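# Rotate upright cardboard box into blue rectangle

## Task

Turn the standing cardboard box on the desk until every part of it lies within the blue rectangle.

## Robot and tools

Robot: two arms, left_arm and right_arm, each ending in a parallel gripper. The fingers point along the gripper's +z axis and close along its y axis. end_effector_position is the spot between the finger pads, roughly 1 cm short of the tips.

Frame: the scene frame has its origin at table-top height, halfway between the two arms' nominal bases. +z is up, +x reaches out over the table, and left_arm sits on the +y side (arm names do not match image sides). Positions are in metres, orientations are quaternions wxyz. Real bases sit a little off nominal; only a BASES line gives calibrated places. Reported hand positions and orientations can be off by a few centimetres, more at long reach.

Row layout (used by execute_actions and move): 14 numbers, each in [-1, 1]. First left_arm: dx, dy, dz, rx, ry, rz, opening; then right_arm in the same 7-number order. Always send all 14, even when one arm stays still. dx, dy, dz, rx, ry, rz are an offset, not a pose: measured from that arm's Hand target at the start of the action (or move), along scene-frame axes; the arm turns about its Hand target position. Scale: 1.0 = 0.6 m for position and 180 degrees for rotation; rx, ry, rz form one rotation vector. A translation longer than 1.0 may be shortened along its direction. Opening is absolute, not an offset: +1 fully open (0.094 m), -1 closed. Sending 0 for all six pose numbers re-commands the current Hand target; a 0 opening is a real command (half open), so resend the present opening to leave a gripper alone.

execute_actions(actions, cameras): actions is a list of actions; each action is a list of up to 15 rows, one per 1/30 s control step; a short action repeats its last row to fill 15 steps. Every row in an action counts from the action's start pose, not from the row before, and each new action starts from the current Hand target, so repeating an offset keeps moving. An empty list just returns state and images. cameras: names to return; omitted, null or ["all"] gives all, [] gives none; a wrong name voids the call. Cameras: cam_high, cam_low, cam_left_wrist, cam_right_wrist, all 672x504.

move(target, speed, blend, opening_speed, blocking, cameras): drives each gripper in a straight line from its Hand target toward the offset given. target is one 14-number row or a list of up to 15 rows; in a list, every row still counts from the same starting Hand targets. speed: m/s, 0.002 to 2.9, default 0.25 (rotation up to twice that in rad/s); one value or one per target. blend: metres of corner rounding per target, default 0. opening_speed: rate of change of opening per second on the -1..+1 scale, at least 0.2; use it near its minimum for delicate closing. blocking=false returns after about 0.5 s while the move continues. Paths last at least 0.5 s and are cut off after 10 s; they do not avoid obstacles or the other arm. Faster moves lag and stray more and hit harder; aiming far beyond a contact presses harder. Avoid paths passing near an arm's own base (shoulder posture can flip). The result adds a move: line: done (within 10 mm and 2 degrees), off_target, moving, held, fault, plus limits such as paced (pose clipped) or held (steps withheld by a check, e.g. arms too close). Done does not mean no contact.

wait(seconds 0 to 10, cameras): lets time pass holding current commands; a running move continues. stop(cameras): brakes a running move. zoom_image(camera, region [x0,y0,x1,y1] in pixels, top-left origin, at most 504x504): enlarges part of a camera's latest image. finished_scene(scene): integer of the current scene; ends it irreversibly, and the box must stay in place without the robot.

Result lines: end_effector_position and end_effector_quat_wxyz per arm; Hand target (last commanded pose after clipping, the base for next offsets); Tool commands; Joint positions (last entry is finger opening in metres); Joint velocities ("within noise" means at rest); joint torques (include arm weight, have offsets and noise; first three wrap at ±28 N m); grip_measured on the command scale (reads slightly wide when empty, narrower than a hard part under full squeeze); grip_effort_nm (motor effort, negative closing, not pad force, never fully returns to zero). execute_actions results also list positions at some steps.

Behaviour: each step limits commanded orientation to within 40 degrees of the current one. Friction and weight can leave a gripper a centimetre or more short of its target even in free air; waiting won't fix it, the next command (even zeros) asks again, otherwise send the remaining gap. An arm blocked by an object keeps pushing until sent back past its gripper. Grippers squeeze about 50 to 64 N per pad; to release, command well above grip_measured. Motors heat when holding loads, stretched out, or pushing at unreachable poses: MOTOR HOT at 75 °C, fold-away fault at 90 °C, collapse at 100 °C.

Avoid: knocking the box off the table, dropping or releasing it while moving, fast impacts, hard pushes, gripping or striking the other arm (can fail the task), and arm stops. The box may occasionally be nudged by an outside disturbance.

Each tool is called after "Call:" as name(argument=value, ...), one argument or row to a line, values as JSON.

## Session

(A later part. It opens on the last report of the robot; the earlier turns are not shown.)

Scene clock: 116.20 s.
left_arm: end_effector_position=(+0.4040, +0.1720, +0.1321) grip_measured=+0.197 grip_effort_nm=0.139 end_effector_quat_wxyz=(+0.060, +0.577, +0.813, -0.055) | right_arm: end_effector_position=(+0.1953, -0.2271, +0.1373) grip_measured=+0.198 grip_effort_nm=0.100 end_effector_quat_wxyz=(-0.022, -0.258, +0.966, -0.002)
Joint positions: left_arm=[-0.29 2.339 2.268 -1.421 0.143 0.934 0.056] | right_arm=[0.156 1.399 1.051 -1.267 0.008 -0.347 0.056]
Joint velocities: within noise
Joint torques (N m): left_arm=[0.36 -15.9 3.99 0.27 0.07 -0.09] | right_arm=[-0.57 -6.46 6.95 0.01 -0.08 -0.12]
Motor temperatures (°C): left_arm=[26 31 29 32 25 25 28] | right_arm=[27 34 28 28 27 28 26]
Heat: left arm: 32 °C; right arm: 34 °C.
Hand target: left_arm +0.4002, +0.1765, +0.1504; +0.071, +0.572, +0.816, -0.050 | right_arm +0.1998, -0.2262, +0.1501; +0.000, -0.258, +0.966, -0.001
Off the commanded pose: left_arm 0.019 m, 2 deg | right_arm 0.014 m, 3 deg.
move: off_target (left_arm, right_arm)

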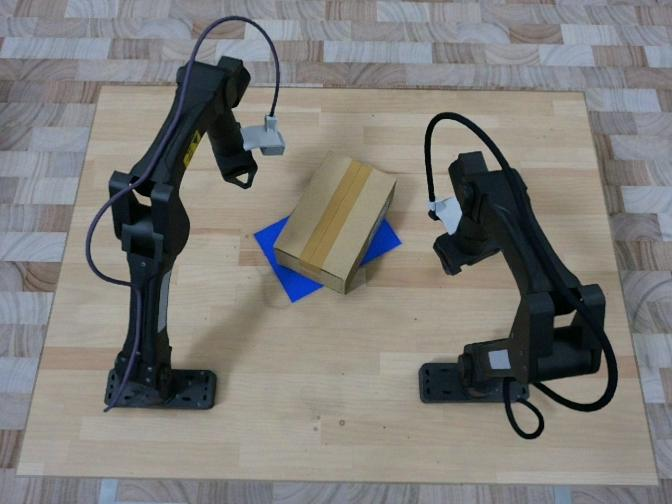

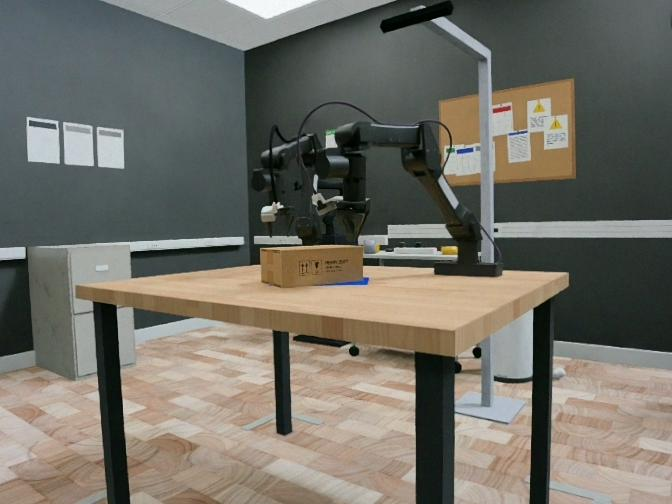

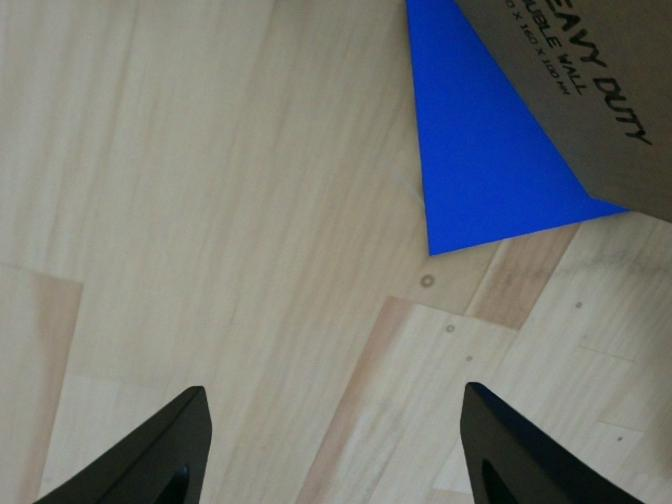

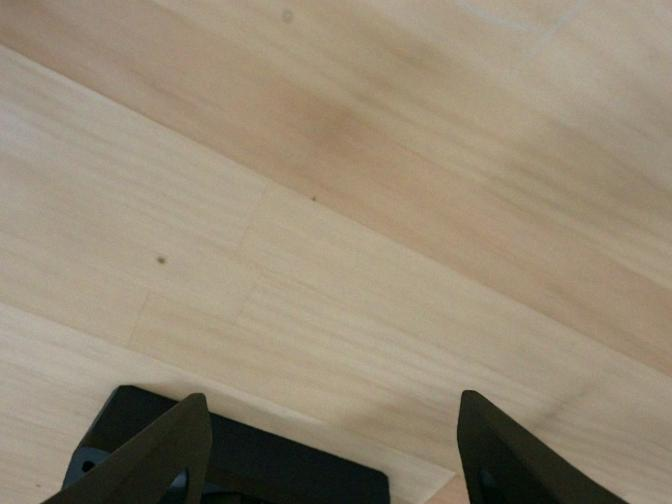

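Call:
move(
  target=[
    [-0.267,0.089,-0.02,0,0,0.09,0.2,0.384,-0.04,0.03,0,0,-0.328,0.2],
    [-0.417,-0.161,-0.109,0,0,0.183,0.2,0.415,0.232,-0.083,0,0,-0.328,0.2],
  ],
  speed=0.25,
  blend=[0.02,0],
)

Call:
zoom_image(
  camera="cam_high",
  region=[200, 110, 460, 330],
)

Scene clock: 133.27 s.
left_arm: end_effector_position=(+0.1471, +0.0791, +0.0861) grip_measured=+0.197 grip_effort_nm=0.144 end_effector_quat_wxyz=(+0.082, +0.322, +0.942, -0.037) | right_arm: end_effector_position=(+0.4468, -0.0832, +0.1019) grip_measured=+0.198 grip_effort_nm=0.090 end_effector_quat_wxyz=(+0.011, +0.244, +0.970, +0.008)
Joint positions: left_arm=[-0.953 1.615 1.058 -0.838 -0.036 -0.295 0.056] | right_arm=[0.351 2.592 2.591 -1.543 0 0.863 0.056]
Joint velocities: within noise
Joint torques (N m): left_arm=[-0.1 -4.71 5.83 0.46 -0.19 -0.12] | right_arm=[-0.81 -11.81 6.89 0.09 -0.01 0.02]
Motor temperatures (°C): left_arm=[26 34 28 31 25 25 28] | right_arm=[27 32 28 28 27 28 26]
Heat: left arm: 34 °C; right arm: 32 °C.
Hand target: left_arm +0.1499, +0.0798, +0.0851; +0.083, +0.317, +0.944, -0.028 | right_arm +0.4489, -0.0869, +0.1004; +0.000, +0.251, +0.968, -0.001
Off the commanded pose: left_arm 0.003 m, 1 deg | right_arm 0.005 m, 2 deg.
joint sent to its limit (right arm) — joint 4 (wrist pitch), lower limit. The joint targets still meet the commanded pose.
move: done

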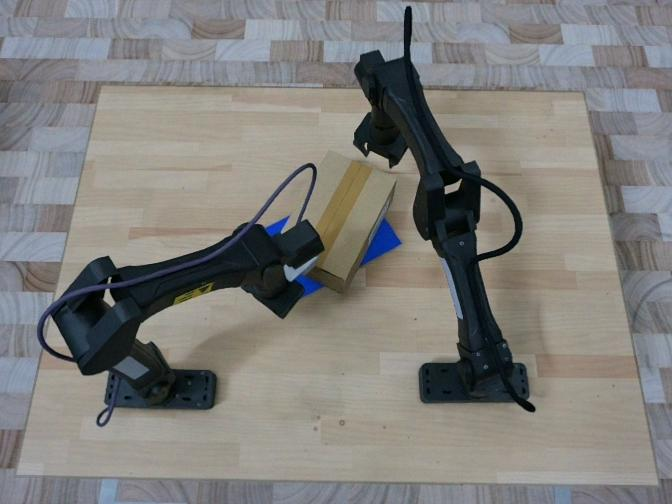

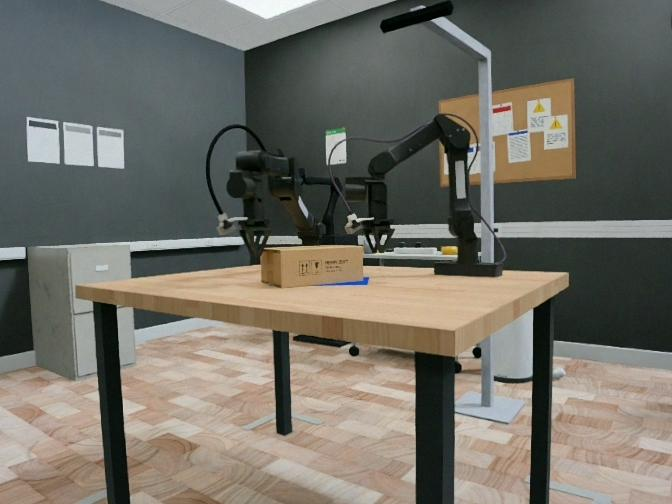

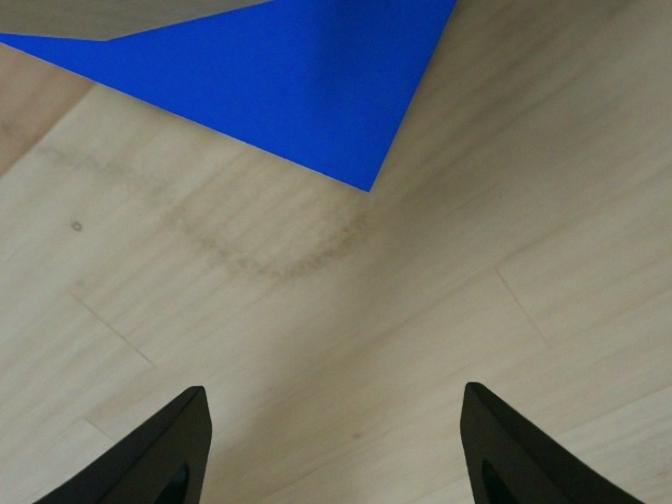

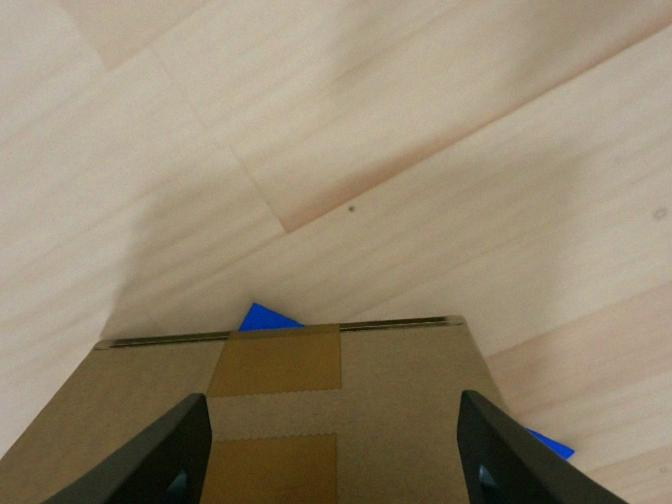

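Scaled by 1.938 from the camera's 672x504 image, which has a finer 960x720 frame.

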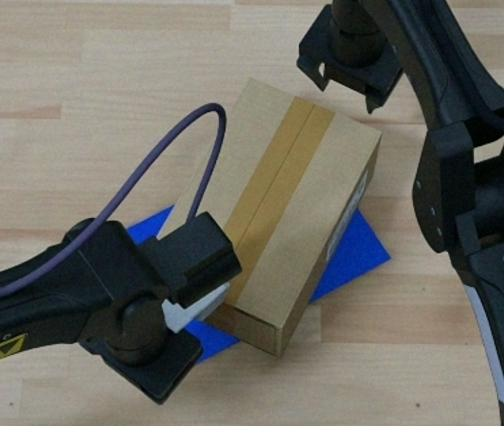

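Call:
move(
  target=[0.064,-0.014,0,0,0,0.044,0.2,-0.026,0.0375,-0.028,0,0,0,0.2],
  speed=0.1,
)

Call:
zoom_image(
  camera="cam_high",
  region=[200, 110, 460, 330],
)

Scene clock: 149.73 s.
left_arm: end_effector_position=(+0.1833, +0.0699, +0.0831) grip_measured=+0.197 grip_effort_nm=0.139 end_effector_quat_wxyz=(+0.085, +0.259, +0.962, -0.033) | right_arm: end_effector_position=(+0.4378, -0.0759, +0.0774) grip_measured=+0.198 grip_effort_nm=0.100 end_effector_quat_wxyz=(-0.001, +0.253, +0.967, -0.010)
Joint positions: left_arm=[-0.888 1.728 1.17 -0.837 -0.047 -0.361 0.056] | right_arm=[0.377 2.592 2.492 -1.485 0.014 0.907 0.056]
Joint velocities: within noise
Joint torques (N m): left_arm=[0.34 -5.48 7.35 0.3 -0.18 -0.14] | right_arm=[1.95 -14.45 4.19 0.15 -0.16 0.11]
Motor temperatures (°C): left_arm=[26 31 29 31 25 25 28] | right_arm=[27 35 28 28 27 28 26]
Heat: left arm: 31 °C; right arm: 35 °C.
Hand target: left_arm +0.1882, +0.0713, +0.0850; +0.084, +0.251, +0.964, -0.022 | right_arm +0.4333, -0.0645, +0.0836; +0.000, +0.251, +0.968, -0.001
Off the commanded pose: left_arm 0.006 m, 2 deg | right_arm 0.014 m, 1 deg.
move: off_target (right_arm)

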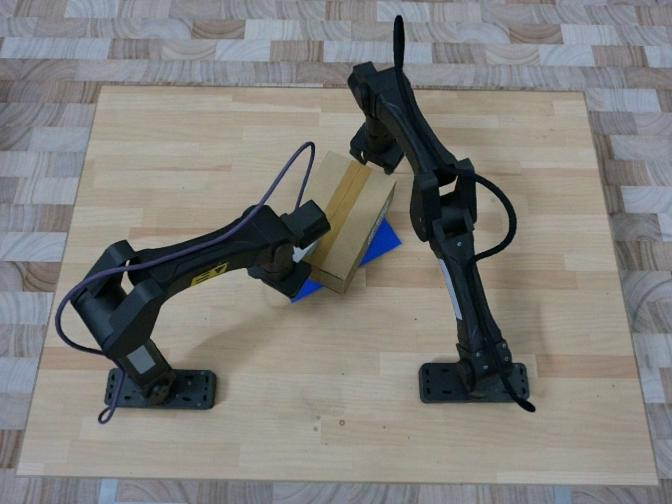

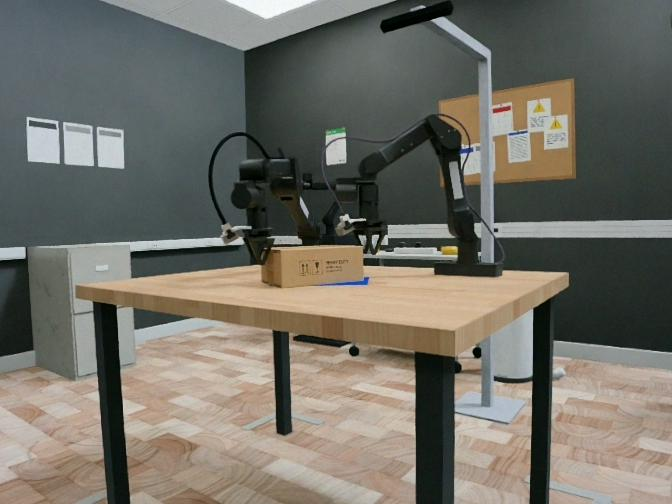

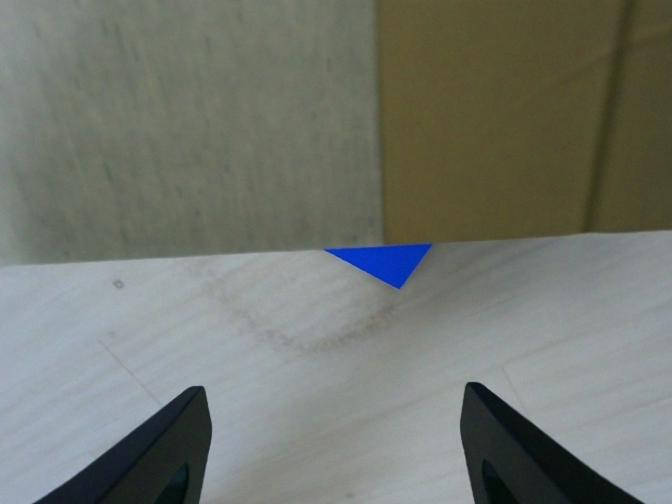

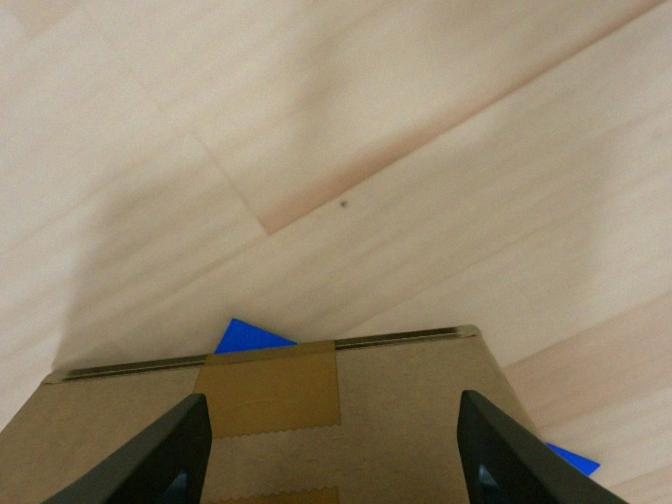

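Scaled by 1.938 from the camera's 672x504 image, which has a finer 960x720 frame.

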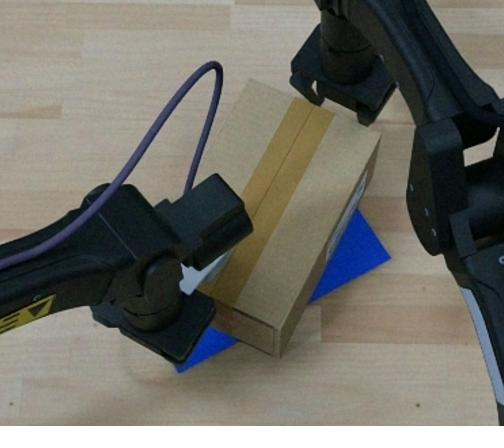

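Call:
move(
  target=[0.038,-0.021,0,0,0,0,0.2,-0.0205,0.0114,0.008,0,0,0,0.2],
  speed=0.06,
)

Call:
zoom_image(
  camera="cam_high",
  region=[200, 110, 460, 330],
)

Scene clock: 157.17 s.
left_arm: end_effector_position=(+0.2023, +0.0589, +0.0836) grip_measured=+0.197 grip_effort_nm=0.144 end_effector_quat_wxyz=(+0.081, +0.255, +0.963, -0.029) | right_arm: end_effector_position=(+0.4260, -0.0734, +0.0621) grip_measured=+0.198 grip_effort_nm=0.100 end_effector_quat_wxyz=(-0.013, +0.254, +0.967, -0.024)
Joint positions: left_arm=[-0.866 1.812 1.277 -0.871 -0.046 -0.349 0.056] | right_arm=[0.394 2.569 2.387 -1.438 0.021 0.928 0.056]
Joint velocities: within noise
Joint torques (N m): left_arm=[0.81 -5.94 7.5 0.4 -0.14 0.04] | right_arm=[2.4 -17.92 4.03 0.06 -0.23 0.12]
Motor temperatures (°C): left_arm=[26 30 29 31 25 25 28] | right_arm=[27 37 28 28 27 29 26]
Heat: left arm: 31 °C; right arm: 37 °C.
Hand target: left_arm +0.2110, +0.0588, +0.0851; +0.084, +0.251, +0.964, -0.022 | right_arm +0.4209, -0.0575, +0.0883; +0.000, +0.251, +0.968, +0.000
Off the commanded pose: left_arm 0.009 m, 1 deg | right_arm 0.031 m, 3 deg.
move: off_target (right_arm)

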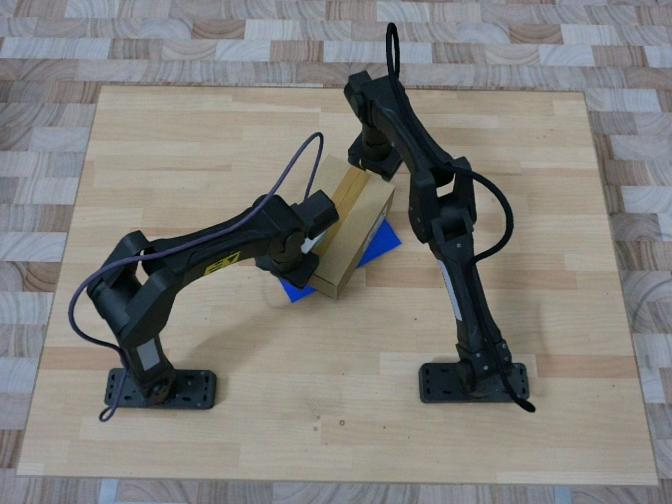

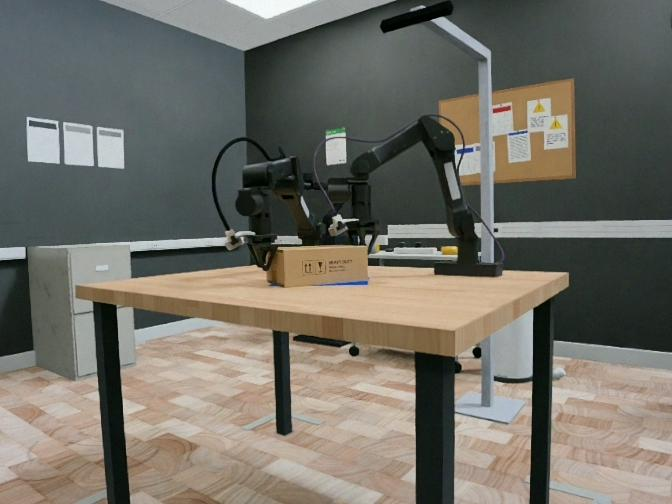

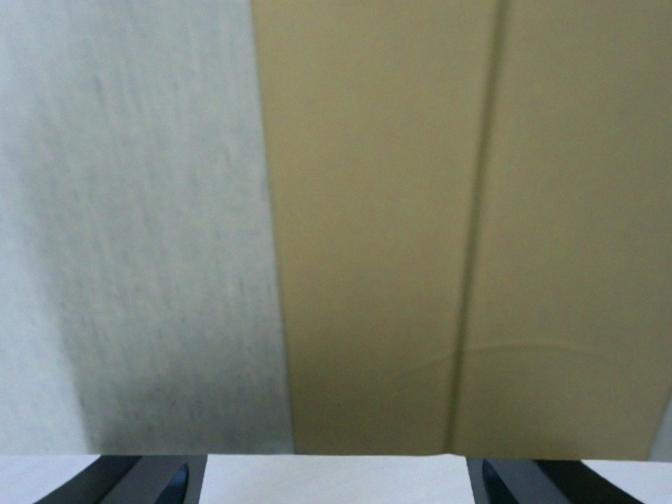

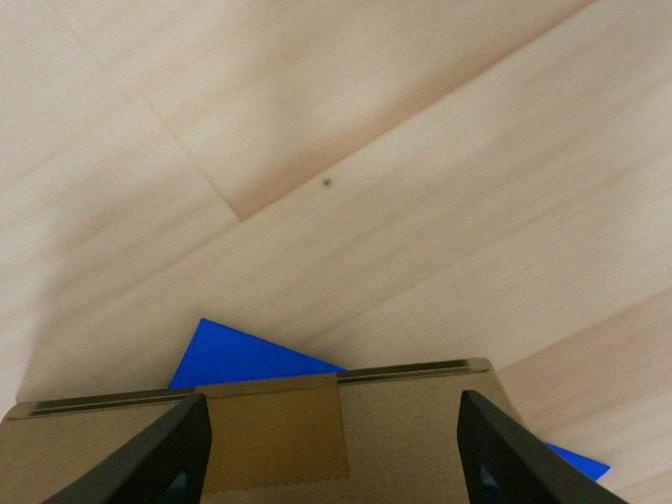

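Scaled by 1.938 from the camera's 672x504 image, which has a finer 960x720 frame.

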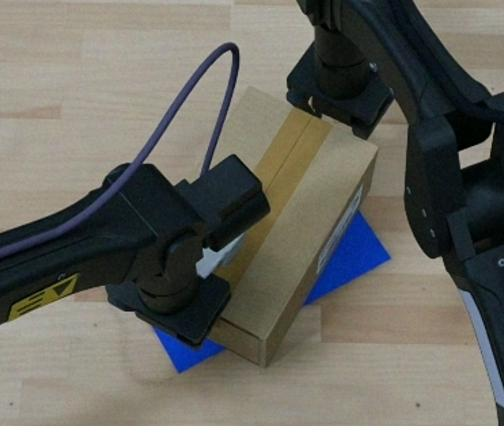

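Call:
move(
  target=[0.0385,0.046,0,0,0,-0.0833,0.2,-0.043,-0.0257,0,0,0,-0.0833,0.2],
  speed=0.07,
)

Call:
zoom_image(
  camera="cam_high",
  region=[200, 110, 460, 330],
)

Scene clock: 172.83 s.
left_arm: end_effector_position=(+0.2235, +0.0974, +0.0817) grip_measured=+0.197 grip_effort_nm=0.144 end_effector_quat_wxyz=(+0.056, +0.372, +0.927, -0.014) | right_arm: end_effector_position=(+0.3998, -0.0891, +0.0619) grip_measured=+0.198 grip_effort_nm=0.100 end_effector_quat_wxyz=(-0.004, +0.370, +0.928, -0.035)
Joint positions: left_arm=[-0.732 1.812 1.277 -0.921 -0.012 0.028 0.056] | right_arm=[0.394 2.394 2.066 -1.298 0.042 1.172 0.056]
Joint velocities: within noise
Joint torques (N m): left_arm=[0.46 -7.53 5.49 0.91 0.2 0.15] | right_arm=[1.81 -17.31 4.23 0.01 -0.45 0.22]
Motor temperatures (°C): left_arm=[26 30 29 31 25 25 28] | right_arm=[27 41 28 28 27 29 26]
Heat: left arm: 31 °C; right arm: 41 °C.
Hand target: left_arm +0.2341, +0.0864, +0.0850; +0.081, +0.375, +0.923, -0.033 | right_arm +0.3951, -0.0730, +0.0883; +0.000, +0.375, +0.927, -0.001
Off the commanded pose: left_arm 0.016 m, 4 deg | right_arm 0.031 m, 4 deg.
move: off_target (left_arm, right_arm)

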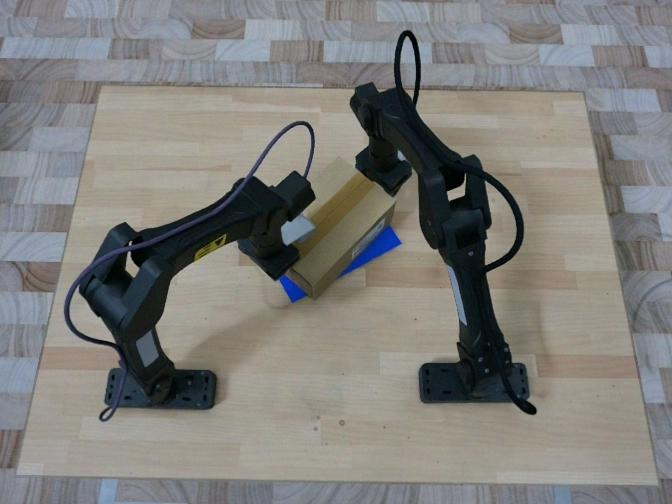

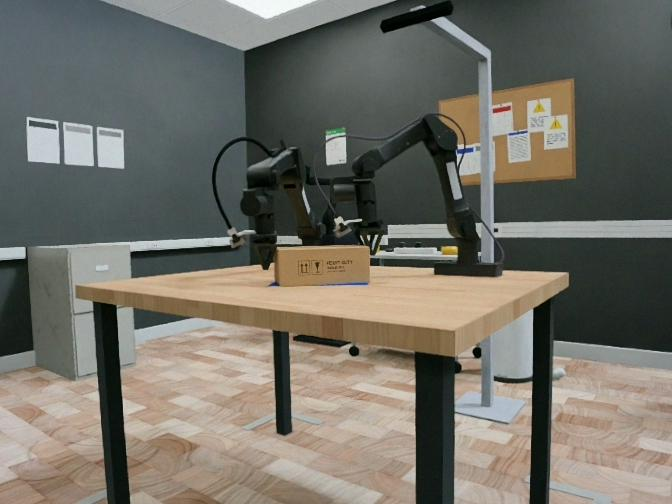

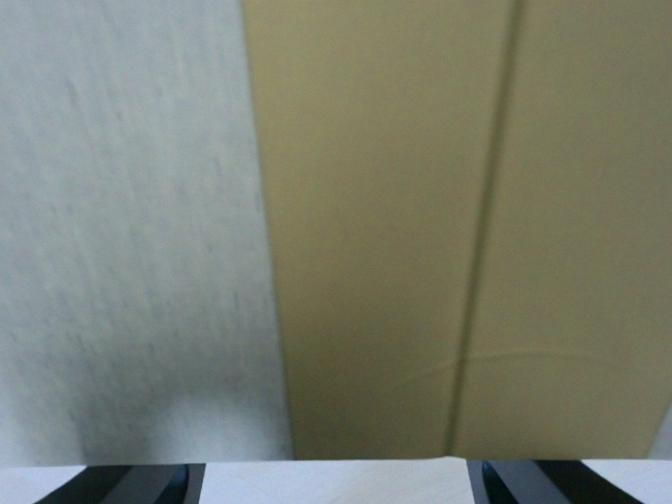

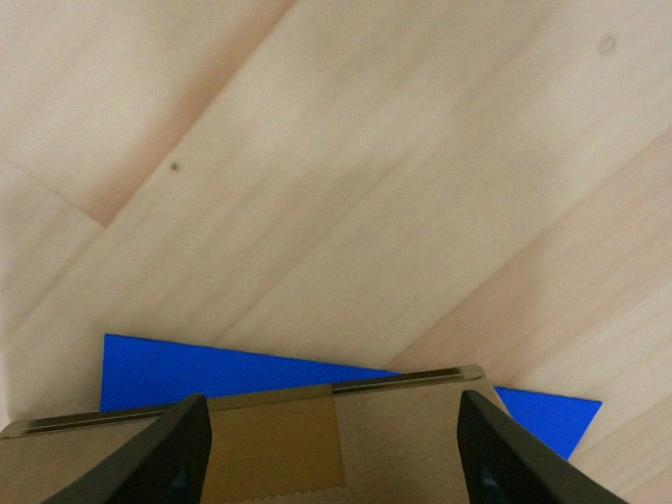

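Scaled by 1.938 from the camera's 672x504 image, which has a finer 960x720 frame.

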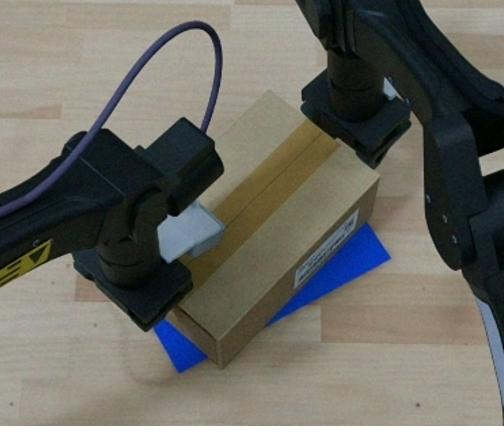

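Call:
move(
  target=[0.0503,0.0265,0,0,0,-0.094,0.2,-0.054,-0.0235,0,0,0,-0.094,0.2],
  speed=0.07,
)

Call:
zoom_image(
  camera="cam_high",
  region=[230, 130, 430, 330],
)

Scene clock: 180.23 s.
left_arm: end_effector_position=(+0.2542, +0.1261, +0.0825) grip_measured=+0.197 grip_effort_nm=0.139 end_effector_quat_wxyz=(+0.049, +0.492, +0.869, -0.010) | right_arm: end_effector_position=(+0.3619, -0.1060, +0.0646) grip_measured=+0.198 grip_effort_nm=0.090 end_effector_quat_wxyz=(-0.006, +0.502, +0.864, -0.045)
Joint positions: left_arm=[-0.604 1.848 1.328 -0.951 0.011 0.422 0.056] | right_arm=[0.394 2.231 1.796 -1.215 0.044 1.467 0.056]
Joint velocities: within noise
Joint torques (N m): left_arm=[-0.51 -5.9 7.94 0.82 0.67 0.3] | right_arm=[1.98 -16.02 4.48 0.18 -0.5 0.18]
Motor temperatures (°C): left_arm=[26 30 29 32 25 25 28] | right_arm=[27 42 28 28 27 29 26]
Heat: left arm: 32 °C; right arm: 42 °C.
Hand target: left_arm +0.2643, +0.1023, +0.0851; +0.075, +0.507, +0.858, -0.045 | right_arm +0.3627, -0.0871, +0.0883; +0.000, +0.508, +0.862, -0.001
Off the commanded pose: left_arm 0.026 m, 5 deg | right_arm 0.030 m, 5 deg.
move: off_target (left_arm, right_arm)

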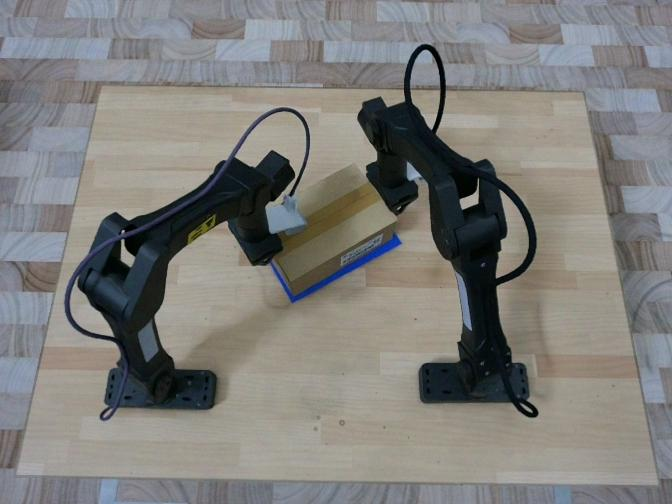

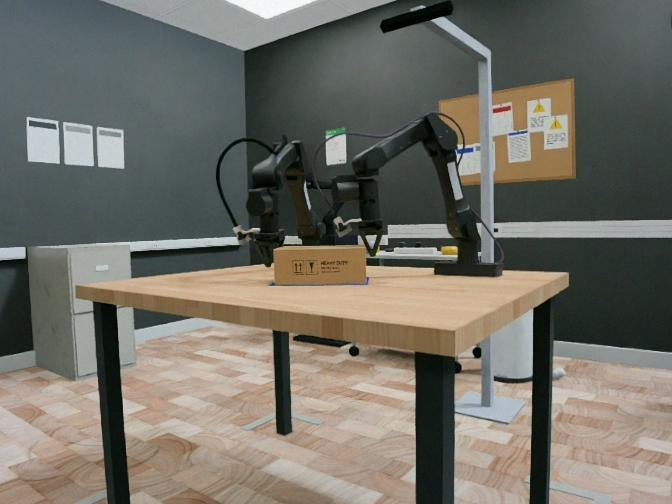

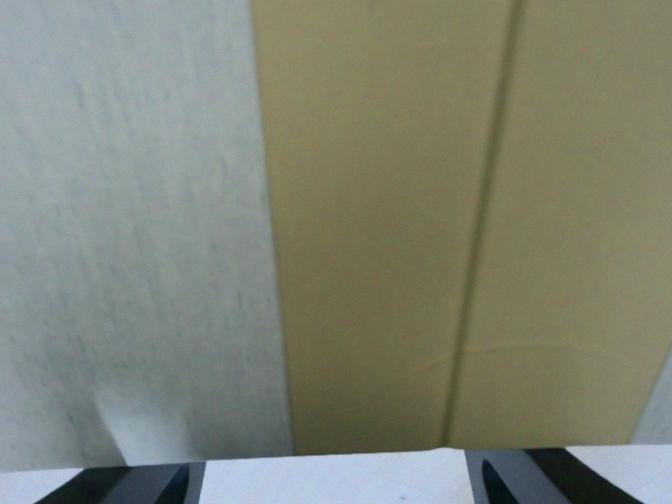

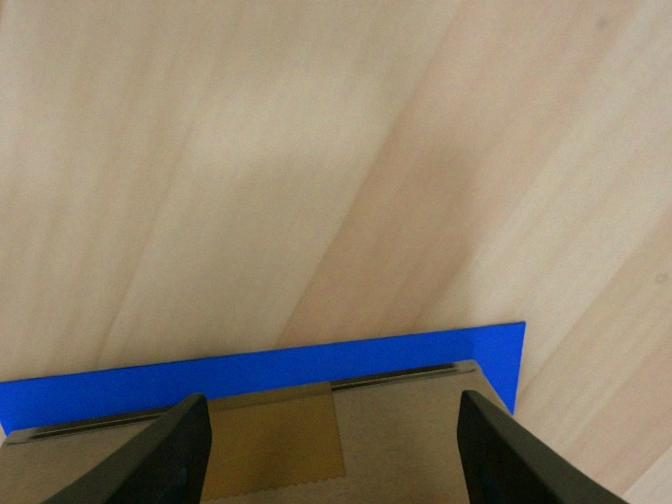

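Scaled by 2.520 from the camera's 672x504 image, which has a finer 960x720 frame.

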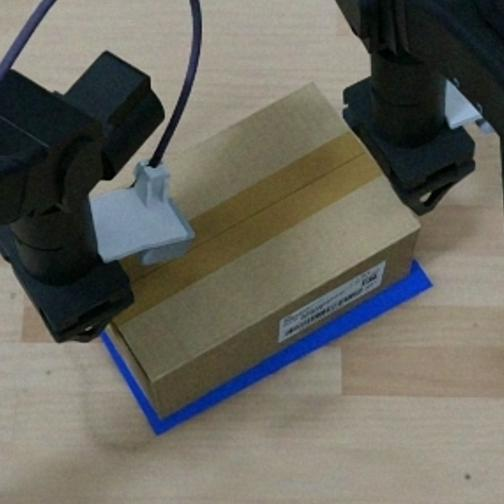

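Call:
move(
  target=[0,-0.002,0,0,0,-0.022,0.2,-0.0275,-0.01,0,0,0,-0.022,0.2],
  speed=0.05,
)

Call:
zoom_image(
  camera="cam_high",
  region=[230, 130, 430, 330],
)

Scene clock: 187.83 s.
left_arm: end_effector_position=(+0.2572, +0.1263, +0.0825) grip_measured=+0.198 grip_effort_nm=0.139 end_effector_quat_wxyz=(+0.050, +0.520, +0.852, -0.008) | right_arm: end_effector_position=(+0.3462, -0.1131, +0.0672) grip_measured=+0.198 grip_effort_nm=0.090 end_effector_quat_wxyz=(-0.003, +0.534, +0.844, -0.044)
Joint positions: left_arm=[-0.598 1.856 1.338 -0.953 0.011 0.494 0.056] | right_arm=[0.394 2.156 1.685 -1.176 0.045 1.542 0.056]
Joint velocities: within noise
Joint torques (N m): left_arm=[-0.72 -6 7.9 0.77 0.78 0.27] | right_arm=[2.33 -15.13 4.41 0.19 -0.49 0.25]
Motor temperatures (°C): left_arm=[26 29 30 32 25 25 28] | right_arm=[27 42 28 28 27 29 26]
Heat: left arm: 32 °C; right arm: 42 °C.
Hand target: left_arm +0.2643, +0.1011, +0.0850; +0.073, +0.536, +0.840, -0.047 | right_arm +0.3462, -0.0931, +0.0884; +0.000, +0.537, +0.843, -0.001
Off the commanded pose: left_arm 0.026 m, 6 deg | right_arm 0.029 m, 5 deg.
move: off_target (left_arm, right_arm)

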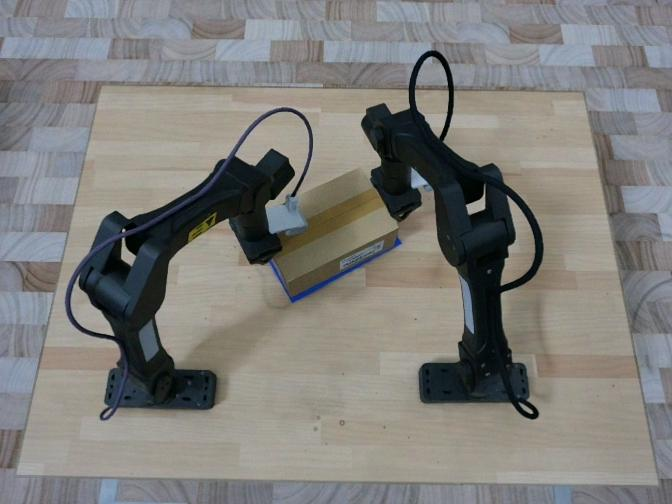

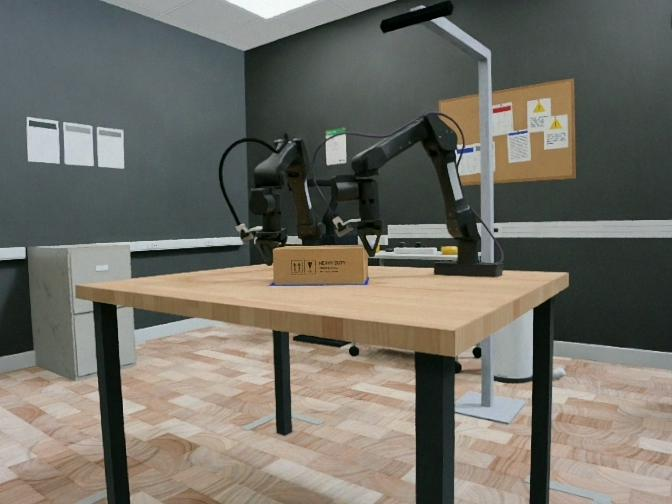

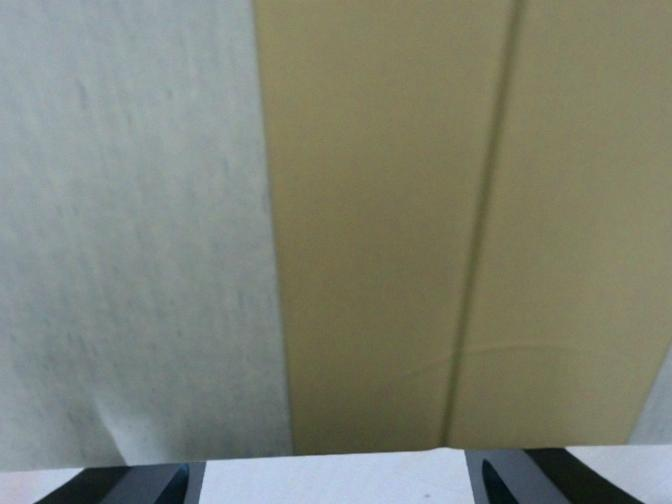

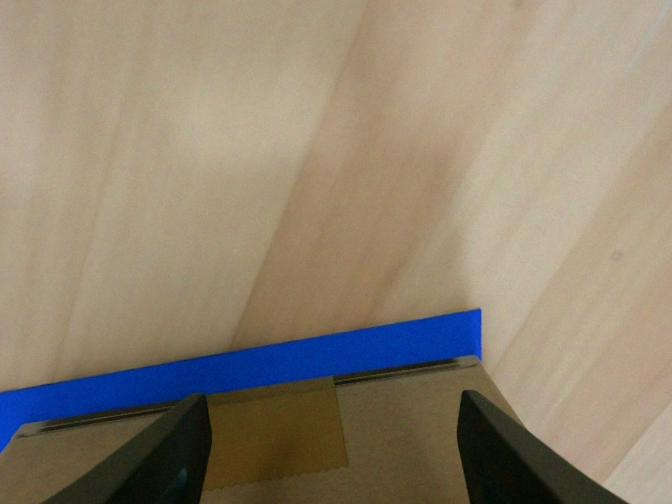

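Scaled by 2.520 from the camera's 672x504 image, which has a finer 960x720 frame.

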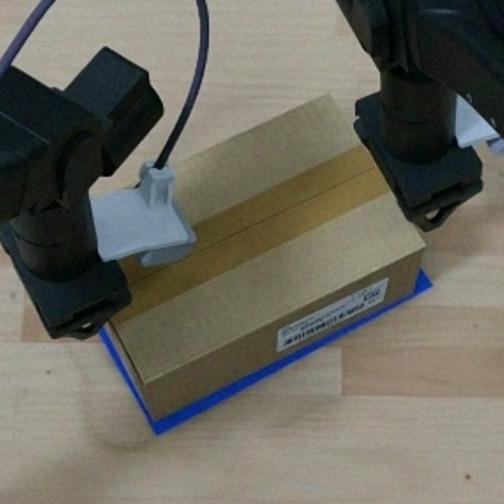

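Call:
zoom_image(
  camera="cam_right_wrist",
  region=[400, 280, 560, 400],
)

Call:
zoom_image(
  camera="cam_high",
  region=[260, 210, 410, 310],
)

Call:
zoom_image(
  camera="cam_right_wrist",
  region=[0, 350, 200, 500],
)

Scaled by 3.150 from the camera's 672x504 image, which has a finer 960x720 frame.

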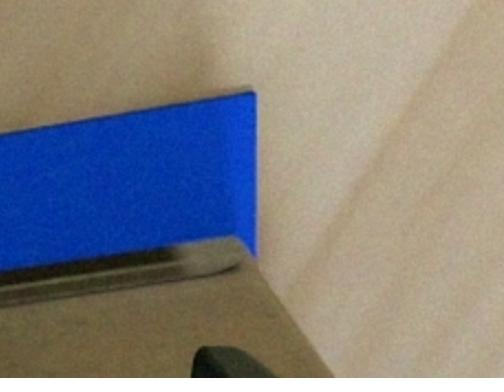

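Scaled by 3.360 from the camera's 672x504 image, which has a finer 960x720 frame.

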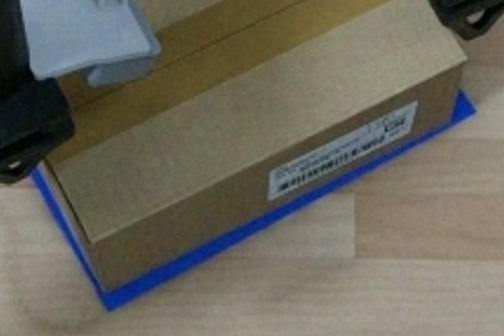

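Scaled by 2.520 from the camera's 672x504 image, which has a finer 960x720 frame.

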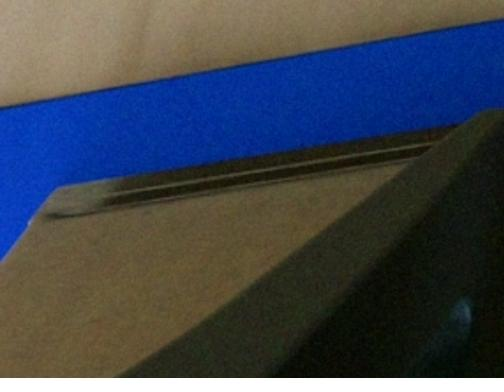

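Call:
move(
  target=[-0.08,0.19,0,0,0,0,0.2,0.06,-0.18,0,0,0,0,0.2],
  speed=0.12,
)

Call:
zoom_image(
  camera="cam_high",
  region=[250, 150, 410, 310],
)

Call:
zoom_image(
  camera="cam_high",
  region=[350, 210, 410, 270],
)

Call:
zoom_image(
  camera="cam_high",
  region=[250, 240, 310, 300],
)

Scene clock: 198.87 s.
left_arm: end_effector_position=(+0.2235, +0.2153, +0.0813) grip_measured=+0.198 grip_effort_nm=0.129 end_effector_quat_wxyz=(+0.073, +0.532, +0.843, -0.037) | right_arm: end_effector_position=(+0.3706, -0.2037, +0.0673) grip_measured=+0.198 grip_effort_nm=0.085 end_effector_quat_wxyz=(-0.024, +0.539, +0.842, -0.024)
Joint positions: left_arm=[-0.353 1.564 0.99 -0.869 0.102 0.763 0.056] | right_arm=[0.135 2.143 1.666 -1.161 0.003 1.293 0.056]
Joint velocities: within noise
Joint torques (N m): left_arm=[0.24 -7.57 4 0.29 0.29 0.05] | right_arm=[0.08 -13.38 6.83 0.05 -0.05 -0.09]
Motor temperatures (°C): left_arm=[26 29 30 32 25 25 28] | right_arm=[27 40 28 28 27 29 26]
Heat: left arm: 32 °C; right arm: 40 °C.
Hand target: left_arm +0.2163, +0.2152, +0.0850; +0.073, +0.536, +0.840, -0.047 | right_arm +0.3822, -0.2011, +0.0884; +0.000, +0.537, +0.843, +0.000
Off the commanded pose: left_arm 0.008 m, 1 deg | right_arm 0.024 m, 4 deg.
move: off_target (right_arm)

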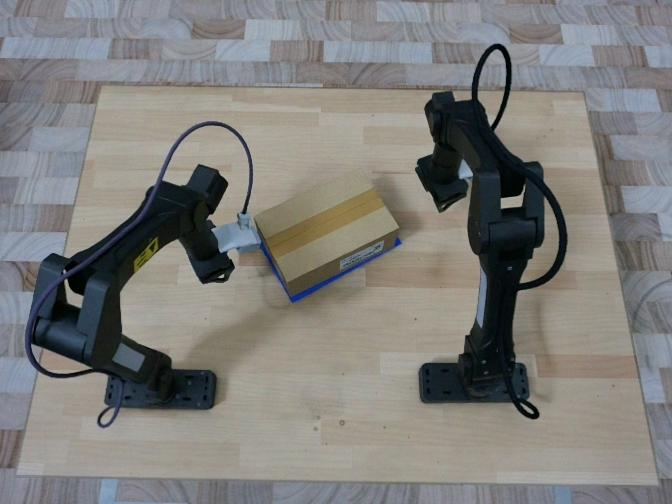

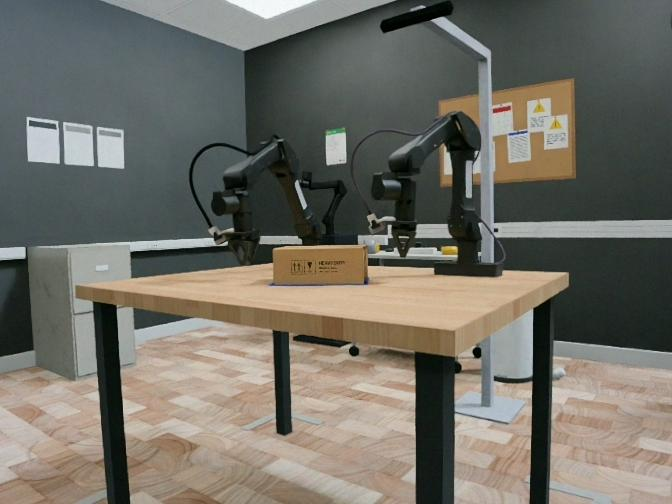

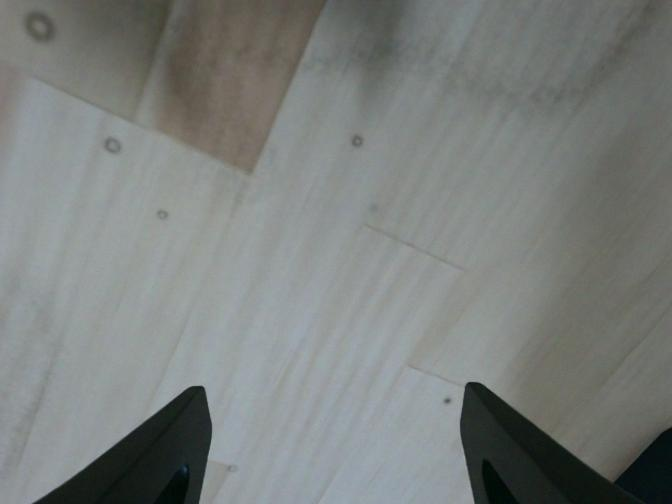

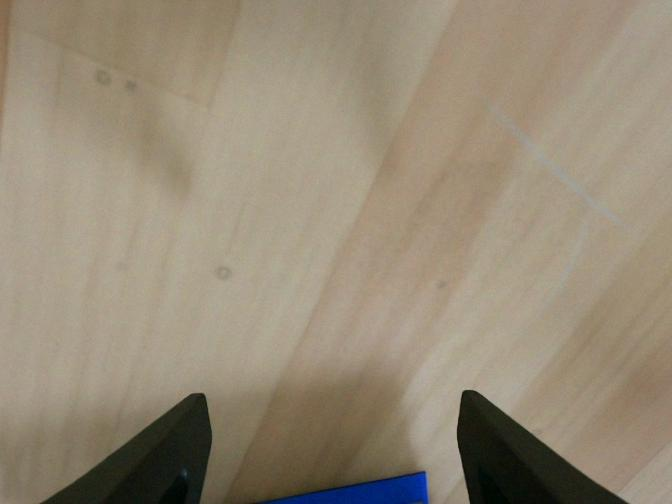

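Scaled by 3.150 from the camera's 672x504 image, which has a finer 960x720 frame.

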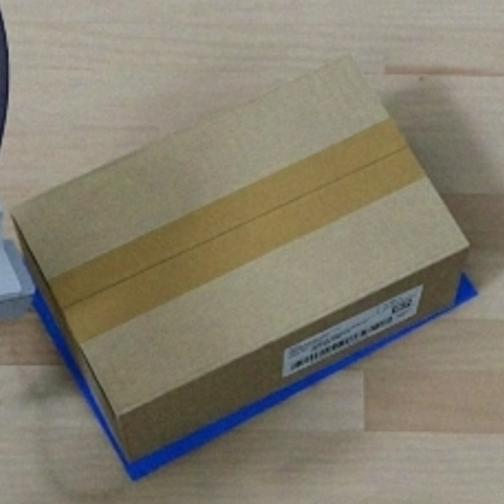

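Scaled by 8.400 from the camera's 672x504 image, which has a finer 960x720 frame.

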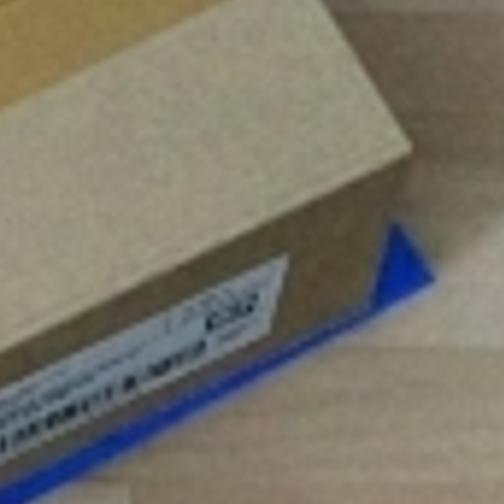

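Scaled by 8.400 from the camera's 672x504 image, which has a finer 960x720 frame.

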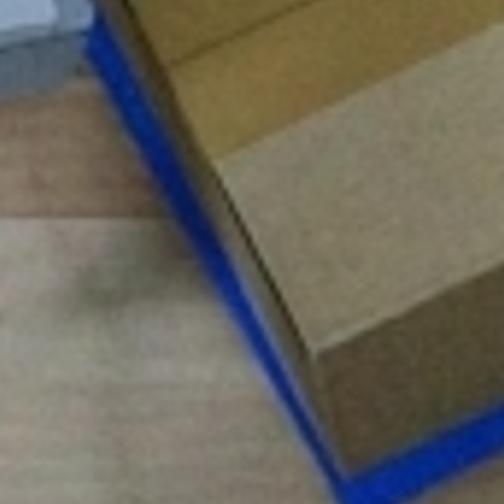

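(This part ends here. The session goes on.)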